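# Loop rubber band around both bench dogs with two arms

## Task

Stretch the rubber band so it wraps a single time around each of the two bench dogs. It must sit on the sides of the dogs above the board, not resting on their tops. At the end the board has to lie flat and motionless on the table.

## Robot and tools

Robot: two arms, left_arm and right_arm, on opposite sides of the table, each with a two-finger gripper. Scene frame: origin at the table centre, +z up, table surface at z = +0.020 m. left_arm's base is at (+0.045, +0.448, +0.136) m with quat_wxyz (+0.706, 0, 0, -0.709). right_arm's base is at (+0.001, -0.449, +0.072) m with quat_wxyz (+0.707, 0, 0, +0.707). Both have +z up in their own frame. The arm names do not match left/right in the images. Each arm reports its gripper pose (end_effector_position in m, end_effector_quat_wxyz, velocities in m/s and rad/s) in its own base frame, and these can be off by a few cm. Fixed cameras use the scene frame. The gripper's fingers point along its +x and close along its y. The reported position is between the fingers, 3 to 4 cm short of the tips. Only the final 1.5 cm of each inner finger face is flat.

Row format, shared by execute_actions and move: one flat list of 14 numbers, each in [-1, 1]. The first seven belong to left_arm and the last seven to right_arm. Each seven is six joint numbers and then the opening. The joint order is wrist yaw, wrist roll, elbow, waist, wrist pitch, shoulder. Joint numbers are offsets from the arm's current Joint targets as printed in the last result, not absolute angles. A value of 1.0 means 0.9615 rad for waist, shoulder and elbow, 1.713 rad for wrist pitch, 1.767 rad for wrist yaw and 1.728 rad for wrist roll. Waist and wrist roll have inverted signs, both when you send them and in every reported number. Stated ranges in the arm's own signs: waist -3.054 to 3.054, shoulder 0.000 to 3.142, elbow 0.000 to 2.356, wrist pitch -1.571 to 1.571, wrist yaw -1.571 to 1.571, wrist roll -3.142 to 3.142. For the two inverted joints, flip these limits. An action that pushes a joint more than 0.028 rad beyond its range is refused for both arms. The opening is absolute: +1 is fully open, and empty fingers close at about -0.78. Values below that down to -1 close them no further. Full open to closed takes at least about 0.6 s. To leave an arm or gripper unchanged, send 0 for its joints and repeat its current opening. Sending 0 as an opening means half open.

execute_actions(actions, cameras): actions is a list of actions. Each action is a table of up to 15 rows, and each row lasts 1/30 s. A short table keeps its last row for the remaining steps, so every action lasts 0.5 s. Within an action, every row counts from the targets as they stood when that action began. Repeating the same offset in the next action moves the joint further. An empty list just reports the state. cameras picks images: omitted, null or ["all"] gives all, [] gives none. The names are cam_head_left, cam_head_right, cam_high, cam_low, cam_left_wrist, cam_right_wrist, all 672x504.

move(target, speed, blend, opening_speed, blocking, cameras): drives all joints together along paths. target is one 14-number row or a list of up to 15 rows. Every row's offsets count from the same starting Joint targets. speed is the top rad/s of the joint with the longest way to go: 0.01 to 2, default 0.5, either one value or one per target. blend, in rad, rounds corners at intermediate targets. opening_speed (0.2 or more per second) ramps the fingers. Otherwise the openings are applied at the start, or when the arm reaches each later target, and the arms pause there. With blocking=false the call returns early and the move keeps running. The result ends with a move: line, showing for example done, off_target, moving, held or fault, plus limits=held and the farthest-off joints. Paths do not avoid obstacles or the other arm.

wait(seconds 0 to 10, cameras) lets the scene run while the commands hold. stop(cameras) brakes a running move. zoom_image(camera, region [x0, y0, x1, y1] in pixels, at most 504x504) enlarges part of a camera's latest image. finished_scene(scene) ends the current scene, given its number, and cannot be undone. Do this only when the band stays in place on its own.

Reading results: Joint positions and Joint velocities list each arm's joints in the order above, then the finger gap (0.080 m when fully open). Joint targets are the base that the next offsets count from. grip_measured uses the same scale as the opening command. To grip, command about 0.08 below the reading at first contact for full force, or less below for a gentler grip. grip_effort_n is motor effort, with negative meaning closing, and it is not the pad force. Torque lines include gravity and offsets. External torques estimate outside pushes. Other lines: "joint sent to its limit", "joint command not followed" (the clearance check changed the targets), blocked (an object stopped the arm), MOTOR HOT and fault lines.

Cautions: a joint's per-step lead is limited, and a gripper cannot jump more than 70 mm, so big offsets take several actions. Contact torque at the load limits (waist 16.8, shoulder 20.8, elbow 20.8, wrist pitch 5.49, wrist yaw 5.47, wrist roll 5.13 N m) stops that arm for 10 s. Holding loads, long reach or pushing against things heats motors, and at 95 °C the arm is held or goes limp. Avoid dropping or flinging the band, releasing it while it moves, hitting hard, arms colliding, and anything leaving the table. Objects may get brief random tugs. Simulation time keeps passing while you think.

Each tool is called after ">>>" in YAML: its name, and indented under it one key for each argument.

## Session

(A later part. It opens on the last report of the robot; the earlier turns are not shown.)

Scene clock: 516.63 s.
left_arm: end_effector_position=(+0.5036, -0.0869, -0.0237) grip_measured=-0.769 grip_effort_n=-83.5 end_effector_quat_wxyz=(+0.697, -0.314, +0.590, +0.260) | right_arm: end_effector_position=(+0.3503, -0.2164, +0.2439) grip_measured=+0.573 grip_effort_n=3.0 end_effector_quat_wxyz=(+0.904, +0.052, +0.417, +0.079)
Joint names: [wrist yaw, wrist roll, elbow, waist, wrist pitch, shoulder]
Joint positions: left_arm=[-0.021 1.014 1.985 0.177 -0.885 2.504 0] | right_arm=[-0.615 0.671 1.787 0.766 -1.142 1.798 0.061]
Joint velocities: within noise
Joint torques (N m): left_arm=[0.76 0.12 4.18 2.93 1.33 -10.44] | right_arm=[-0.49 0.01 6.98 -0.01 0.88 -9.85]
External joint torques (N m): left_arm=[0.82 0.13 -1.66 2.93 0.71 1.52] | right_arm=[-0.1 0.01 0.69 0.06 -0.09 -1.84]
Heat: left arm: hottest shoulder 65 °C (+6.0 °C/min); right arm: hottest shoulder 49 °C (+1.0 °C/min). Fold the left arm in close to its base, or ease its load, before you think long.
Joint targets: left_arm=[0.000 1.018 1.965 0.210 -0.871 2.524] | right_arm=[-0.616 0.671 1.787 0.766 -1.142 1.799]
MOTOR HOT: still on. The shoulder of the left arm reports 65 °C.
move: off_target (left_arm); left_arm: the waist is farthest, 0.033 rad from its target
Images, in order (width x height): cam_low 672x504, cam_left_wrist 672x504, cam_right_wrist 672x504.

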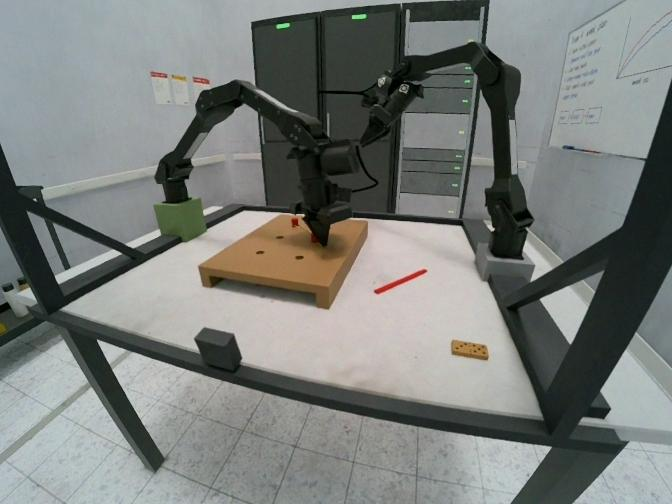

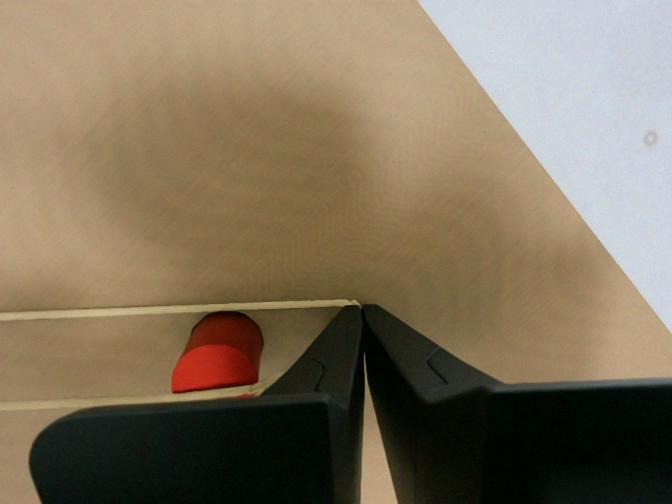

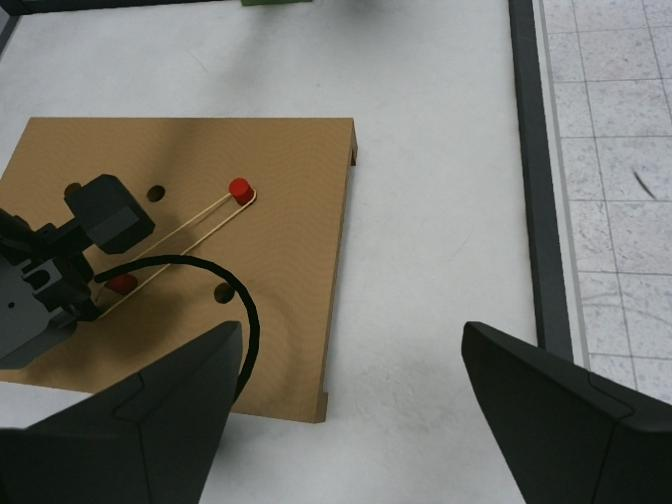

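>>> move:
  target: [0,0.0127,-0.0619,0.04,0.0164,-0.0323,-0.95,0,0,0,0,0,0,0.573]
  speed: 0.1
  cameras: ["cam_left_wrist","cam_right_wrist","cam_low"]

>>> zoom_image:
  camera: "cam_low"
  region: [260, 190, 360, 265]

>>> zoom_image:
  camera: "cam_right_wrist"
  region: [40, 120, 300, 330]

Scene clock: 532.37 s.
left_arm: end_effector_position=(+0.4956, -0.0996, -0.0239) grip_measured=-0.769 grip_effort_n=-83.5 end_effector_quat_wxyz=(+0.700, -0.311, +0.588, +0.258) | right_arm: end_effector_position=(+0.3503, -0.2164, +0.2439) grip_measured=+0.573 grip_effort_n=2.6 end_effector_quat_wxyz=(+0.904, +0.052, +0.417, +0.079)
Joint names: [wrist yaw, wrist roll, elbow, waist, wrist pitch, shoulder]
Joint positions: left_arm=[-0.03 1.036 1.928 0.207 -0.851 2.474 0] | right_arm=[-0.615 0.671 1.787 0.766 -1.142 1.798 0.061]
Joint velocities: within noise
Joint torques (N m): left_arm=[1.14 0.11 3.94 3.72 0.98 -10.33] | right_arm=[-0.48 0.01 6.91 -0.01 0.86 -9.83]
External joint torques (N m): left_arm=[1.21 0.12 -1.85 3.89 0.37 1.51] | right_arm=[-0.1 0 0.59 -0.01 -0.11 -1.76]
Heat: left arm: hottest shoulder 57 °C (-10.1 °C/min); right arm: hottest shoulder 49 °C (+1.0 °C/min). Fold the left arm in close to its base, or ease its load, before you think long.
Joint targets: left_arm=[0.000 1.040 1.905 0.248 -0.843 2.493] | right_arm=[-0.616 0.671 1.787 0.766 -1.142 1.799]
MOTOR HOT: still on. The shoulder of the left arm reports 57 °C.
move: off_target (left_arm); left_arm: the waist is farthest, 0.041 rad from its target
Images, in order (width x height): cam_low 672x504, cam_left_wrist 672x504, cam_right_wrist 672x504.

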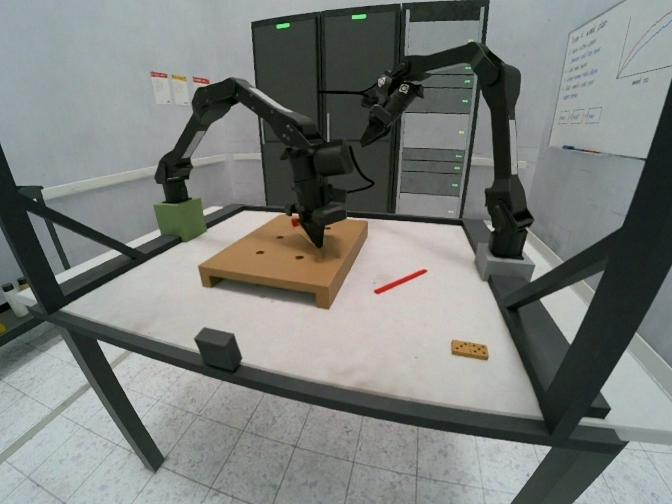

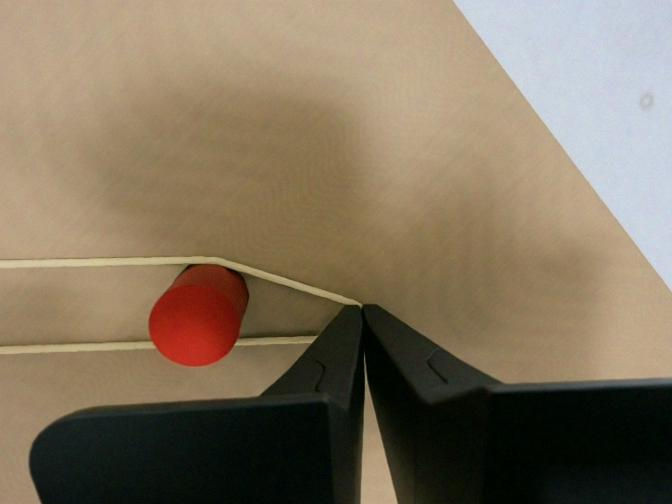

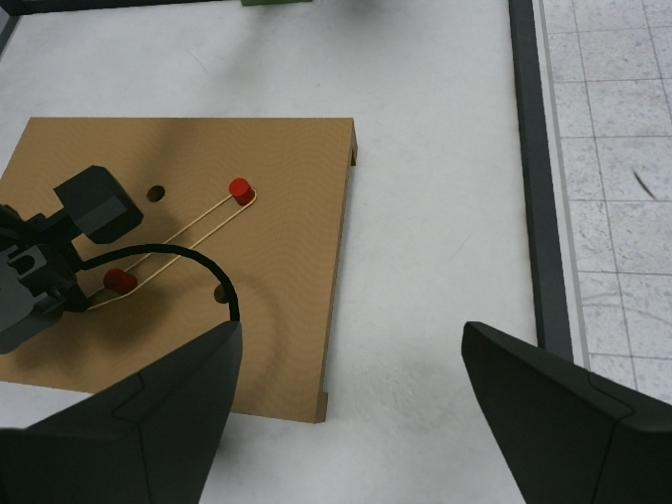

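Scaled by 5.040 from the camera's 672x504 image, which has a finer 960x720 frame.

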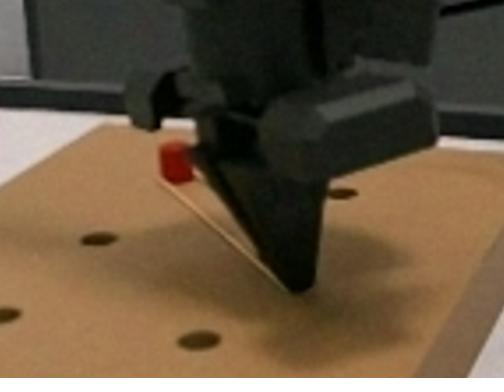

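Scaled by 1.938 from the camera's 672x504 image, which has a finer 960x720 frame.

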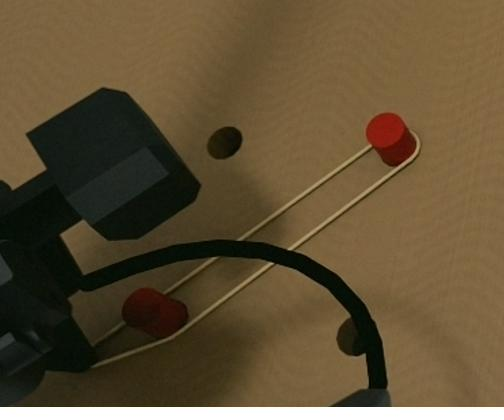

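>>> move:
  target:
    - [0,0,-0.0121,0,0.0166,0.0164,-0.95,0,0,0,0,0,0,0.573]
    - [0,-0.015,-0.0931,-0.0343,0.0381,-0.0262,-0.95,0,0,0,0,0,0,0.573]
  speed: 0.1
  cameras: ["cam_left_wrist","cam_right_wrist","cam_low"]

>>> zoom_image:
  camera: "cam_low"
  region: [260, 190, 360, 265]

>>> zoom_image:
  camera: "cam_right_wrist"
  region: [40, 120, 300, 330]

Scene clock: 551.47 s.
left_arm: end_effector_position=(+0.4932, -0.0976, -0.0254) grip_measured=-0.769 grip_effort_n=-83.5 end_effector_quat_wxyz=(+0.709, -0.316, +0.582, +0.244) | right_arm: end_effector_position=(+0.3503, -0.2164, +0.2439) grip_measured=+0.573 grip_effort_n=2.6 end_effector_quat_wxyz=(+0.904, +0.052, +0.417, +0.079)
Joint names: [wrist yaw, wrist roll, elbow, waist, wrist pitch, shoulder]
Joint positions: left_arm=[-0.02 1.017 1.848 0.201 -0.776 2.437 0] | right_arm=[-0.615 0.671 1.787 0.766 -1.142 1.798 0.061]
Joint velocities: within noise
Joint torques (N m): left_arm=[0.71 -0.12 2.78 1.27 0.39 -8.77] | right_arm=[-0.47 0.02 6.9 -0.04 0.88 -9.87]
External joint torques (N m): left_arm=[0.77 -0.11 -2.98 1.27 -0.27 2.84] | right_arm=[-0.08 0.02 0.6 -0.02 -0.07 -1.79]
Heat: left arm: hottest shoulder 54 °C (-17.2 °C/min); right arm: hottest shoulder 49 °C (+1.0 °C/min). Fold the left arm in close to its base, or ease its load, before you think long.
Joint targets: left_arm=[0.000 1.014 1.816 0.215 -0.777 2.467] | right_arm=[-0.616 0.671 1.787 0.766 -1.142 1.799]
MOTOR HOT: still on. The shoulder of the left arm reports 54 °C.
move: off_target (left_arm); left_arm: the elbow is farthest, 0.033 rad from its target
Images, in order (width x height): cam_low 672x504, cam_left_wrist 672x504, cam_right_wrist 672x504.

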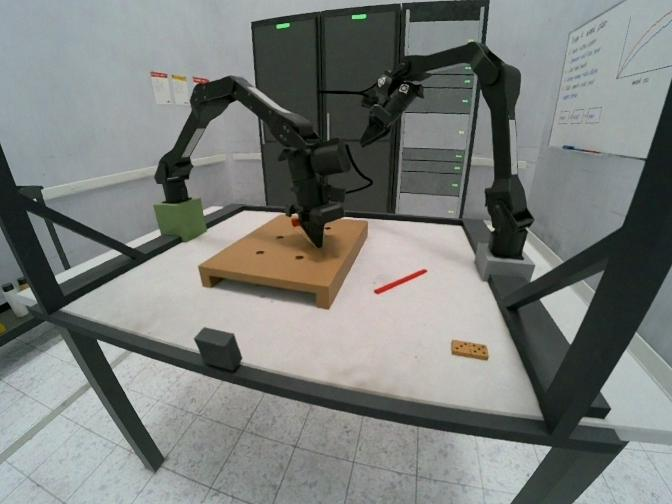

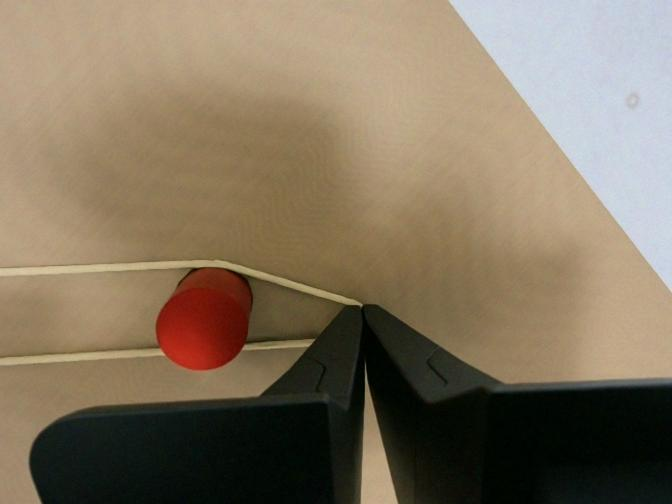

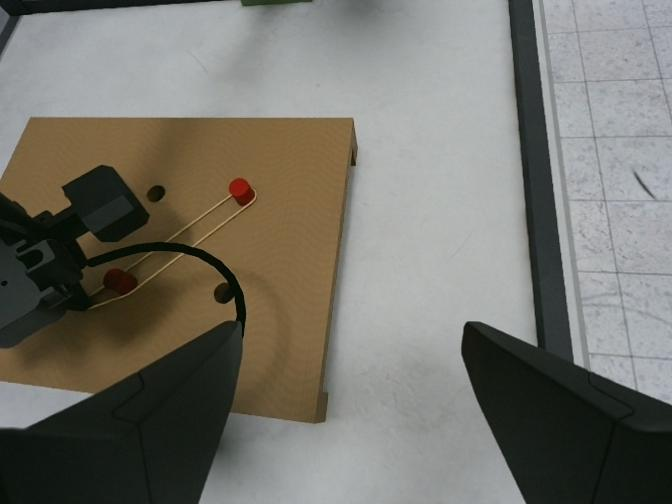

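Scaled by 5.040 from the camera's 672x504 image, which has a finer 960x720 frame.

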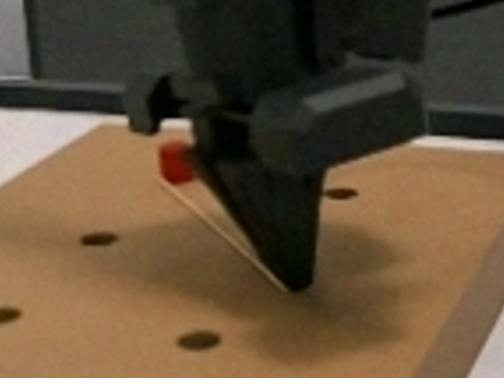

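Scaled by 1.938 from the camera's 672x504 image, which has a finer 960x720 frame.

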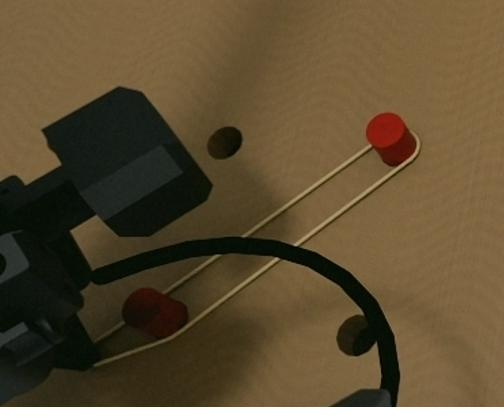

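>>> move:
  target: [0,-0.0046,-0.0277,-0.0177,-0.0067,-0.0374,-0.95,0,0,0,0,0,0,0.573]
  speed: 0.1
  cameras: ["cam_left_wrist","cam_right_wrist","cam_low"]

>>> zoom_image:
  camera: "cam_low"
  region: [260, 190, 360, 265]

>>> zoom_image:
  camera: "cam_right_wrist"
  region: [40, 120, 300, 330]

Scene clock: 565.10 s.
left_arm: end_effector_position=(+0.4859, -0.0918, -0.0242) grip_measured=-0.769 grip_effort_n=-83.5 end_effector_quat_wxyz=(+0.703, -0.314, +0.588, +0.247) | right_arm: end_effector_position=(+0.3503, -0.2164, +0.2439) grip_measured=+0.573 grip_effort_n=3.5 end_effector_quat_wxyz=(+0.904, +0.052, +0.417, +0.079)
Joint names: [wrist yaw, wrist roll, elbow, waist, wrist pitch, shoulder]
Joint positions: left_arm=[-0.014 1.009 1.816 0.191 -0.782 2.415 0] | right_arm=[-0.615 0.671 1.787 0.766 -1.142 1.798 0.061]
Joint velocities: within noise
Joint torques (N m): left_arm=[0.49 -0.12 3.37 0.66 0 -10.26] | right_arm=[-0.48 0.01 6.85 0.02 0.86 -9.82]
External joint torques (N m): left_arm=[0.55 -0.11 -2.3 0.67 -0.63 1.13] | right_arm=[-0.11 0.01 0.54 0.01 -0.11 -1.77]
Heat: left arm: hottest shoulder 52 °C (-16.2 °C/min); right arm: hottest shoulder 49 °C (+0.0 °C/min). Fold the left arm in close to its base, or ease its load, before you think long.
Joint targets: left_arm=[0.000 1.006 1.789 0.198 -0.789 2.431] | right_arm=[-0.616 0.671 1.787 0.766 -1.142 1.799]
MOTOR HOT: still on. The shoulder of the left arm reports 52 °C.
move: done
Images, in order (width x height): cam_low 672x504, cam_left_wrist 672x504, cam_right_wrist 672x504.

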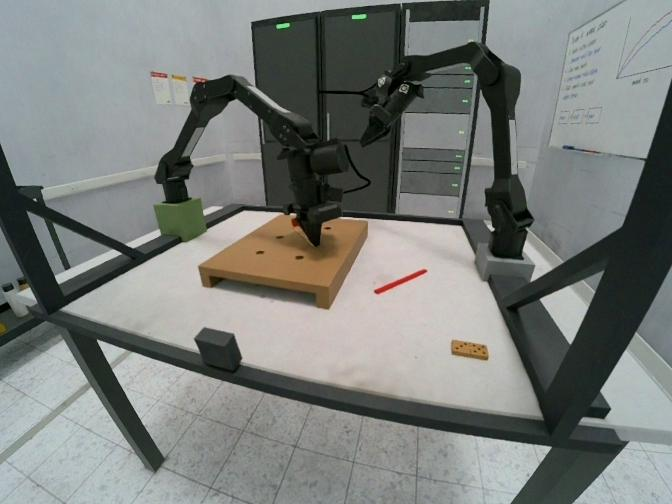

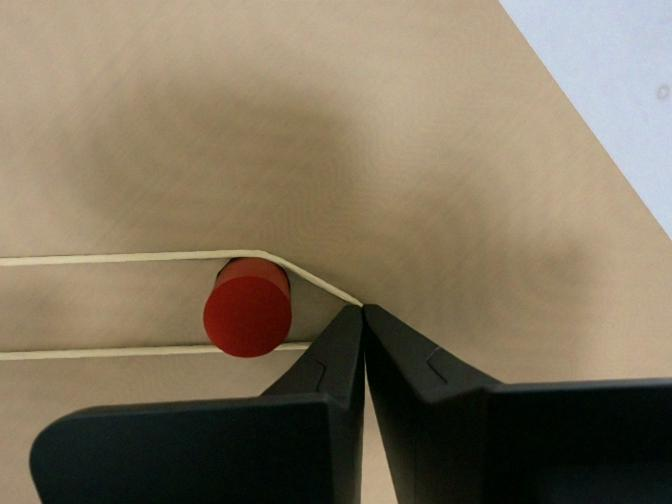

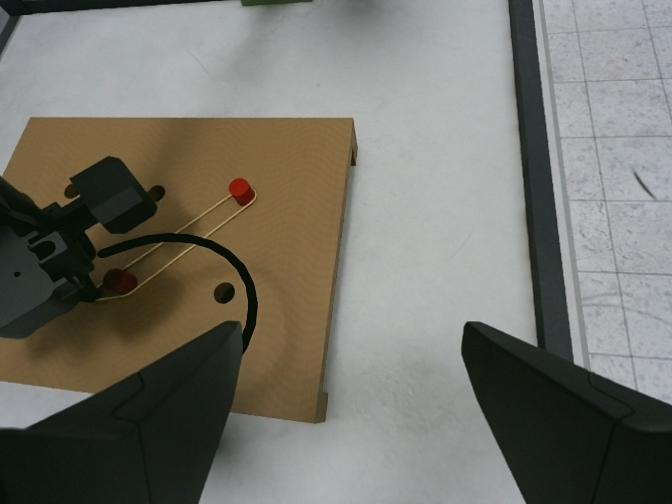

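Scaled by 5.040 from the camera's 672x504 image, which has a finer 960x720 frame.

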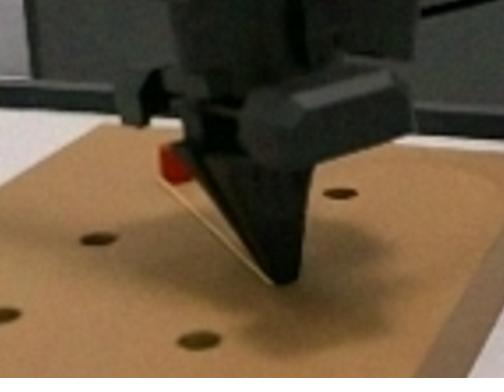

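Scaled by 1.938 from the camera's 672x504 image, which has a finer 960x720 frame.

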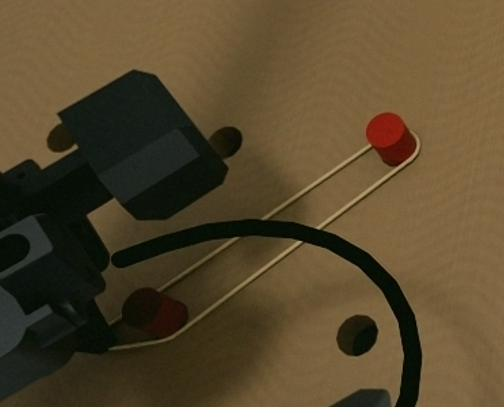

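>>> move:
  target: [0,0,0,0,0,0,-0.6,0,0,0,0,0,0,0.573]
  opening_speed: 0.4
  cameras: ["cam_left_wrist","cam_right_wrist"]

Scene clock: 606.07 s.
left_arm: end_effector_position=(+0.4858, -0.0922, -0.0240) grip_measured=-0.605 grip_effort_n=19.8 end_effector_quat_wxyz=(+0.703, -0.315, +0.588, +0.246) | right_arm: end_effector_position=(+0.3503, -0.2164, +0.2439) grip_measured=+0.573 grip_effort_n=3.5 end_effector_quat_wxyz=(+0.904, +0.052, +0.417, +0.079)
Joint names: [wrist yaw, wrist roll, elbow, waist, wrist pitch, shoulder]
Joint positions: left_arm=[-0.011 1.009 1.816 0.191 -0.782 2.415 0.008] | right_arm=[-0.615 0.671 1.787 0.766 -1.142 1.798 0.061]
Joint velocities: within noise
Joint torques (N m): left_arm=[0.38 -0.11 3.37 0.68 0 -10.2] | right_arm=[-0.5 0.02 6.89 -0.08 0.86 -9.82]
External joint torques (N m): left_arm=[0.44 -0.11 -2.31 0.76 -0.62 1.24] | right_arm=[-0.12 0.02 0.63 -0.06 -0.1 -1.84]
Heat: left arm: hottest shoulder 54 °C (-1.0 °C/min); right arm: hottest shoulder 50 °C (+1.0 °C/min). Fold the left arm in close to its base, or ease its load, before you think long. Fold the right arm in close to its base, or ease its load, before you think long.
Joint targets: left_arm=[0.000 1.006 1.789 0.198 -0.789 2.432] | right_arm=[-0.616 0.671 1.787 0.766 -1.142 1.799]
MOTOR HOT: the shoulder of the right arm reports 50 °C; the controller stops that arm at 95 °C. To cool a motor, set the load down, stop pushing, or move to a pose that needs little force.
MOTOR HOT: still on. The shoulder of the left arm reports 54 °C.
move: done
Images, in order (width x height): cam_left_wrist 672x504, cam_right_wrist 672x504.

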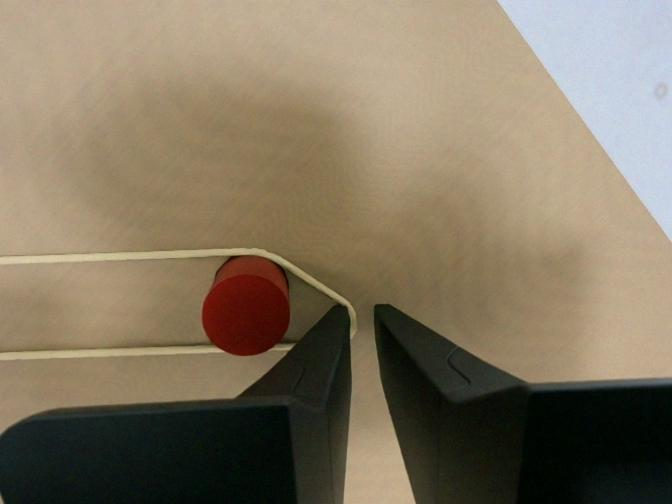

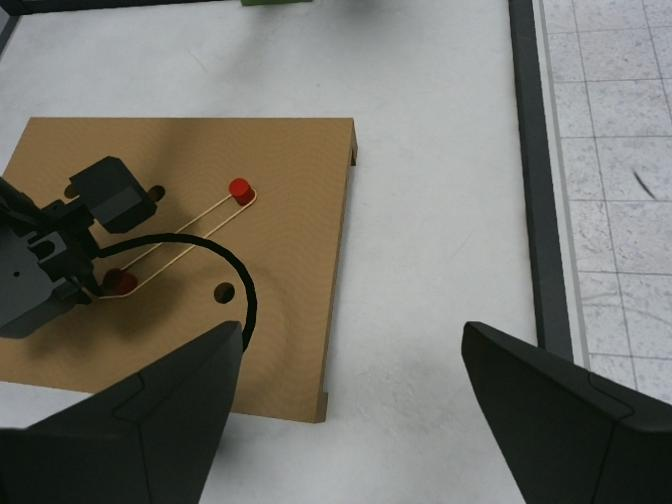

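>>> move:
  target: [0,0,0.037,-0.008,-0.036,-0.028,-0.6,0,0,0,0,0,0,0.573]
  speed: 0.05
  cameras: ["cam_left_wrist","cam_low","cam_right_wrist"]

>>> zoom_image:
  camera: "cam_low"
  region: [260, 190, 360, 265]

>>> zoom_image:
  camera: "cam_right_wrist"
  region: [40, 150, 290, 330]

Scene clock: 623.70 s.
left_arm: end_effector_position=(+0.4751, -0.0873, -0.0219) grip_measured=-0.604 grip_effort_n=18.4 end_effector_quat_wxyz=(+0.689, -0.306, +0.604, +0.259) | right_arm: end_effector_position=(+0.3503, -0.2164, +0.2439) grip_measured=+0.573 grip_effort_n=2.6 end_effector_quat_wxyz=(+0.904, +0.052, +0.417, +0.079)
Joint names: [wrist yaw, wrist roll, elbow, waist, wrist pitch, shoulder]
Joint positions: left_arm=[-0.011 1.008 1.821 0.185 -0.846 2.408 0.008] | right_arm=[-0.615 0.671 1.787 0.766 -1.142 1.798 0.061]
Joint velocities: within noise
Joint torques (N m): left_arm=[0.39 -0.1 6.9 0.49 0.06 -12.68] | right_arm=[-0.49 0.02 6.84 0.01 0.88 -9.82]
External joint torques (N m): left_arm=[0.44 -0.1 1.22 0.47 -0.48 -1.23] | right_arm=[-0.12 0.02 0.54 -0.04 -0.07 -1.71]
Heat: left arm: hottest shoulder 52 °C (+0.0 °C/min); right arm: hottest shoulder 50 °C (+1.0 °C/min). Fold the left arm in close to its base, or ease its load, before you think long. Fold the right arm in close to its base, or ease its load, before you think long.
Joint targets: left_arm=[0.000 1.006 1.825 0.191 -0.851 2.404] | right_arm=[-0.616 0.671 1.787 0.766 -1.142 1.799]
MOTOR HOT: still on. The shoulder of the left arm reports 52 °C.
MOTOR HOT: still on. The shoulder of the right arm reports 50 °C.
move: done
Images, in order (width x height): cam_low 672x504, cam_left_wrist 672x504, cam_right_wrist 672x504.

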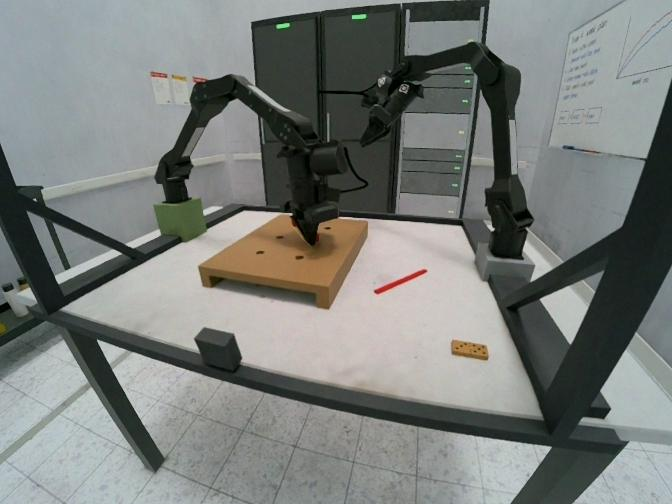

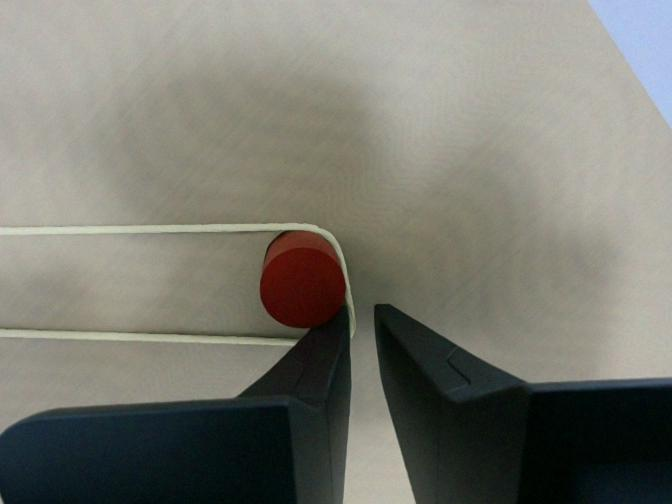

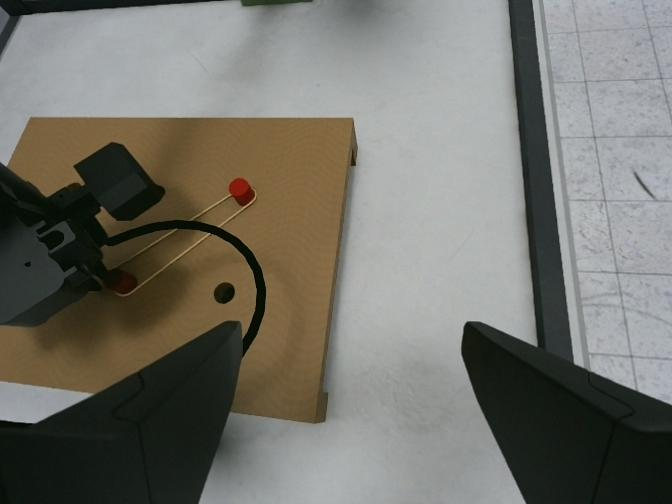

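Scaled by 5.040 from the camera's 672x504 image, which has a finer 960x720 frame.

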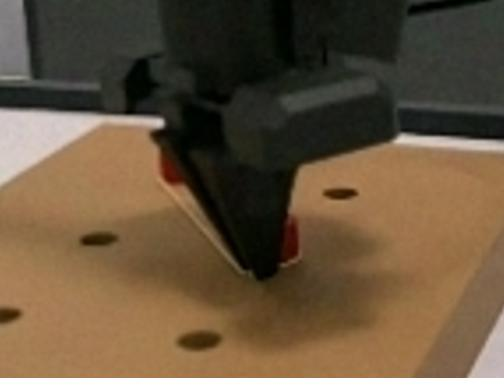

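Scaled by 2.016 from the camera's 672x504 image, which has a finer 960x720 frame.

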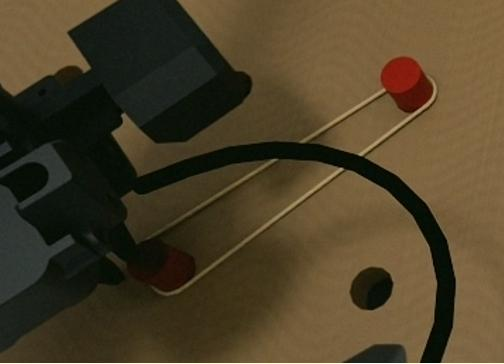

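>>> move:
  target: [0,0,0.028,0,-0.03,-0.02,-0.6,0,0,0,0,0,0,0.573]
  speed: 0.05
  cameras: ["cam_left_wrist"]

>>> zoom_image:
  camera: "cam_left_wrist"
  region: [220, 180, 420, 330]

Scene clock: 632.47 s.
left_arm: end_effector_position=(+0.4705, -0.0890, -0.0135) grip_measured=-0.604 grip_effort_n=18.4 end_effector_quat_wxyz=(+0.681, -0.303, +0.613, +0.260) | right_arm: end_effector_position=(+0.3503, -0.2164, +0.2439) grip_measured=+0.573 grip_effort_n=3.0 end_effector_quat_wxyz=(+0.904, +0.052, +0.417, +0.079)
Joint names: [wrist yaw, wrist roll, elbow, waist, wrist pitch, shoulder]
Joint positions: left_arm=[-0.005 1.008 1.841 0.188 -0.899 2.399 0.008] | right_arm=[-0.615 0.671 1.787 0.766 -1.142 1.798 0.061]
Joint velocities: within noise
Joint torques (N m): left_arm=[0.12 -0.08 7.73 0.15 0.16 -13.82] | right_arm=[-0.49 0.02 6.85 -0.06 0.87 -9.81]
External joint torques (N m): left_arm=[0.18 -0.08 2.07 0.17 -0.34 -2.47] | right_arm=[-0.1 0.01 0.53 -0.09 -0.1 -1.73]
Heat: left arm: hottest shoulder 52 °C (+0.0 °C/min); right arm: hottest shoulder 50 °C (+1.0 °C/min). Fold the left arm in close to its base, or ease its load, before you think long. Fold the right arm in close to its base, or ease its load, before you think long.
Joint targets: left_arm=[-0.001 1.006 1.852 0.191 -0.902 2.385] | right_arm=[-0.616 0.671 1.787 0.766 -1.142 1.799]
MOTOR HOT: still on. The shoulder of the left arm reports 52 °C.
MOTOR HOT: still on. The shoulder of the right arm reports 50 °C.
move: done
Images, in order (width x height): cam_left_wrist 672x504.

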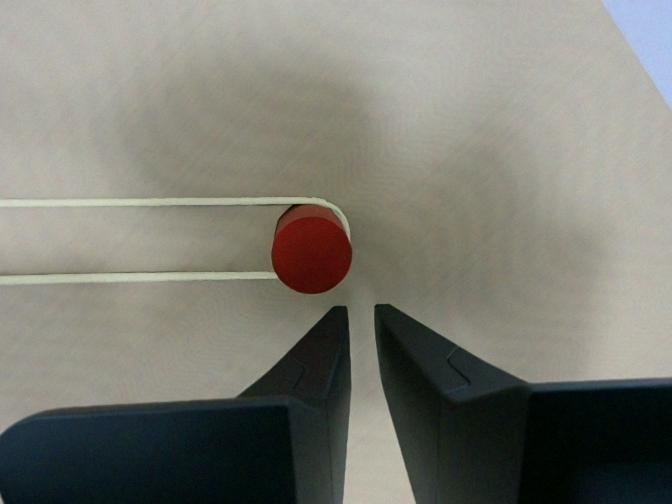

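Scaled by 2.520 from the camera's 672x504 image, which has a finer 960x720 frame.

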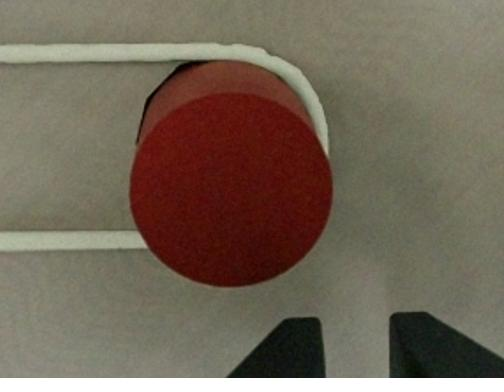

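Snapped onto dog2. Lift away and verify.

>>> move:
  target:
    - [0,0,0.0,0,0,-0.06,-0.6,0,0,0,0,0,0,0.573]
    - [0,0,0.15,0,-0.1,-0.25,-0.6,0,0,0,0,0,0,0.573]
    - [0,0,0.2,0.5,-0.1,-0.6,-0.6,0,0,0,0,0,0,0.573]
  speed: 0.3
  blend: 0.05
  cameras: ["cam_low","cam_right_wrist","cam_high"]

>>> zoom_image:
  camera: "cam_low"
  region: [260, 190, 360, 265]

>>> zoom_image:
  camera: "cam_right_wrist"
  region: [40, 150, 290, 330]

Scene clock: 643.47 s.
left_arm: end_effector_position=(+0.3554, -0.2817, +0.3075) grip_measured=-0.604 grip_effort_n=18.4 end_effector_quat_wxyz=(+0.819, -0.296, +0.486, -0.073) | right_arm: end_effector_position=(+0.3503, -0.2164, +0.2439) grip_measured=+0.573 grip_effort_n=3.0 end_effector_quat_wxyz=(+0.904, +0.052, +0.417, +0.079)
Joint names: [wrist yaw, wrist roll, elbow, waist, wrist pitch, shoulder]
Joint positions: left_arm=[-0.003 1.008 2.035 0.671 -1.072 1.815 0.008] | right_arm=[-0.615 0.671 1.787 0.766 -1.142 1.798 0.061]
Joint velocities: within noise
Joint torques (N m): left_arm=[0.08 -0.13 8.16 0.02 1.14 -9.63] | right_arm=[-0.47 0 6.89 -0.05 0.86 -9.91]
External joint torques (N m): left_arm=[0.11 -0.09 2 0 -0.22 -1.6] | right_arm=[-0.09 -0.01 0.65 0 -0.09 -1.92]
Heat: left arm: hottest shoulder 58 °C (+5.0 °C/min); right arm: hottest shoulder 50 °C (+1.0 °C/min). Heating fast: the left arm's shoulder motor: a push or a pull is the cause, and it goes on while you think. Ease it with your next call, before anything else. Fold the right arm in close to its base, or ease its load, before you think long.
Joint targets: left_arm=[0.000 1.006 2.044 0.671 -1.073 1.808] | right_arm=[-0.616 0.671 1.787 0.766 -1.142 1.799]
MOTOR HOT: still on. The shoulder of the left arm reports 58 °C.
MOTOR HOT: still on. The shoulder of the right arm reports 50 °C.
move: done; blend cut to 0.0288 rad at target 1
Images, in order (width x height): cam_high 672x504, cam_low 672x504, cam_right_wrist 672x504.

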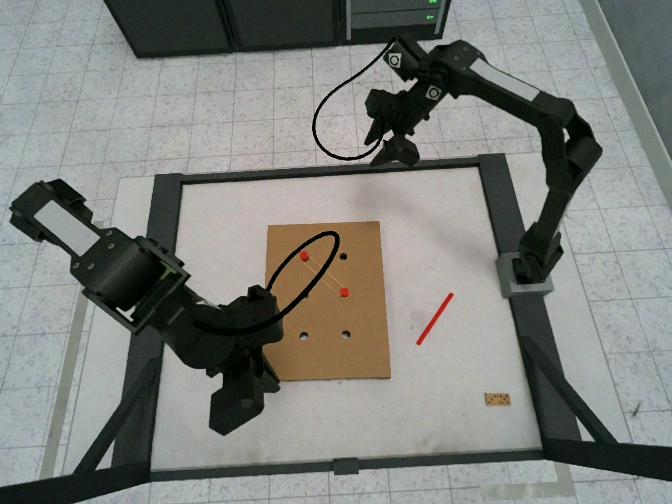

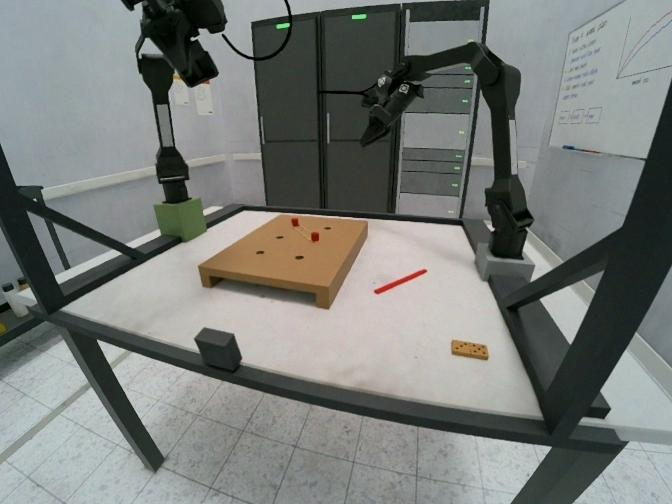

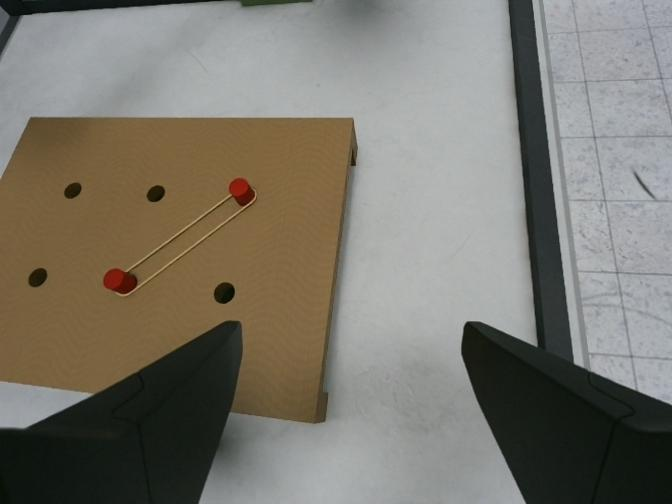

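Scaled by 5.040 from the camera's 672x504 image, which has a finer 960x720 frame.

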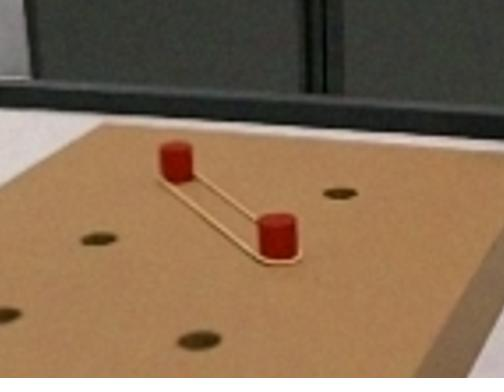

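Scaled by 2.016 from the camera's 672x504 image, which has a finer 960x720 frame.

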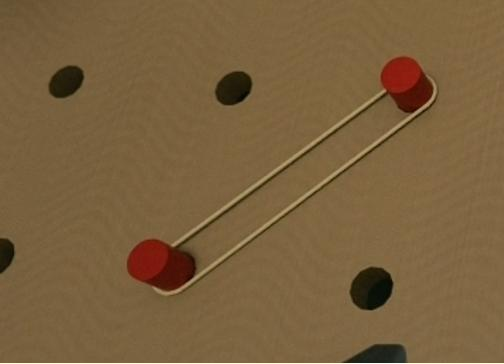

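Perfect.

>>> finished_scene:
  scene: 1

The scene is finished: the task was done.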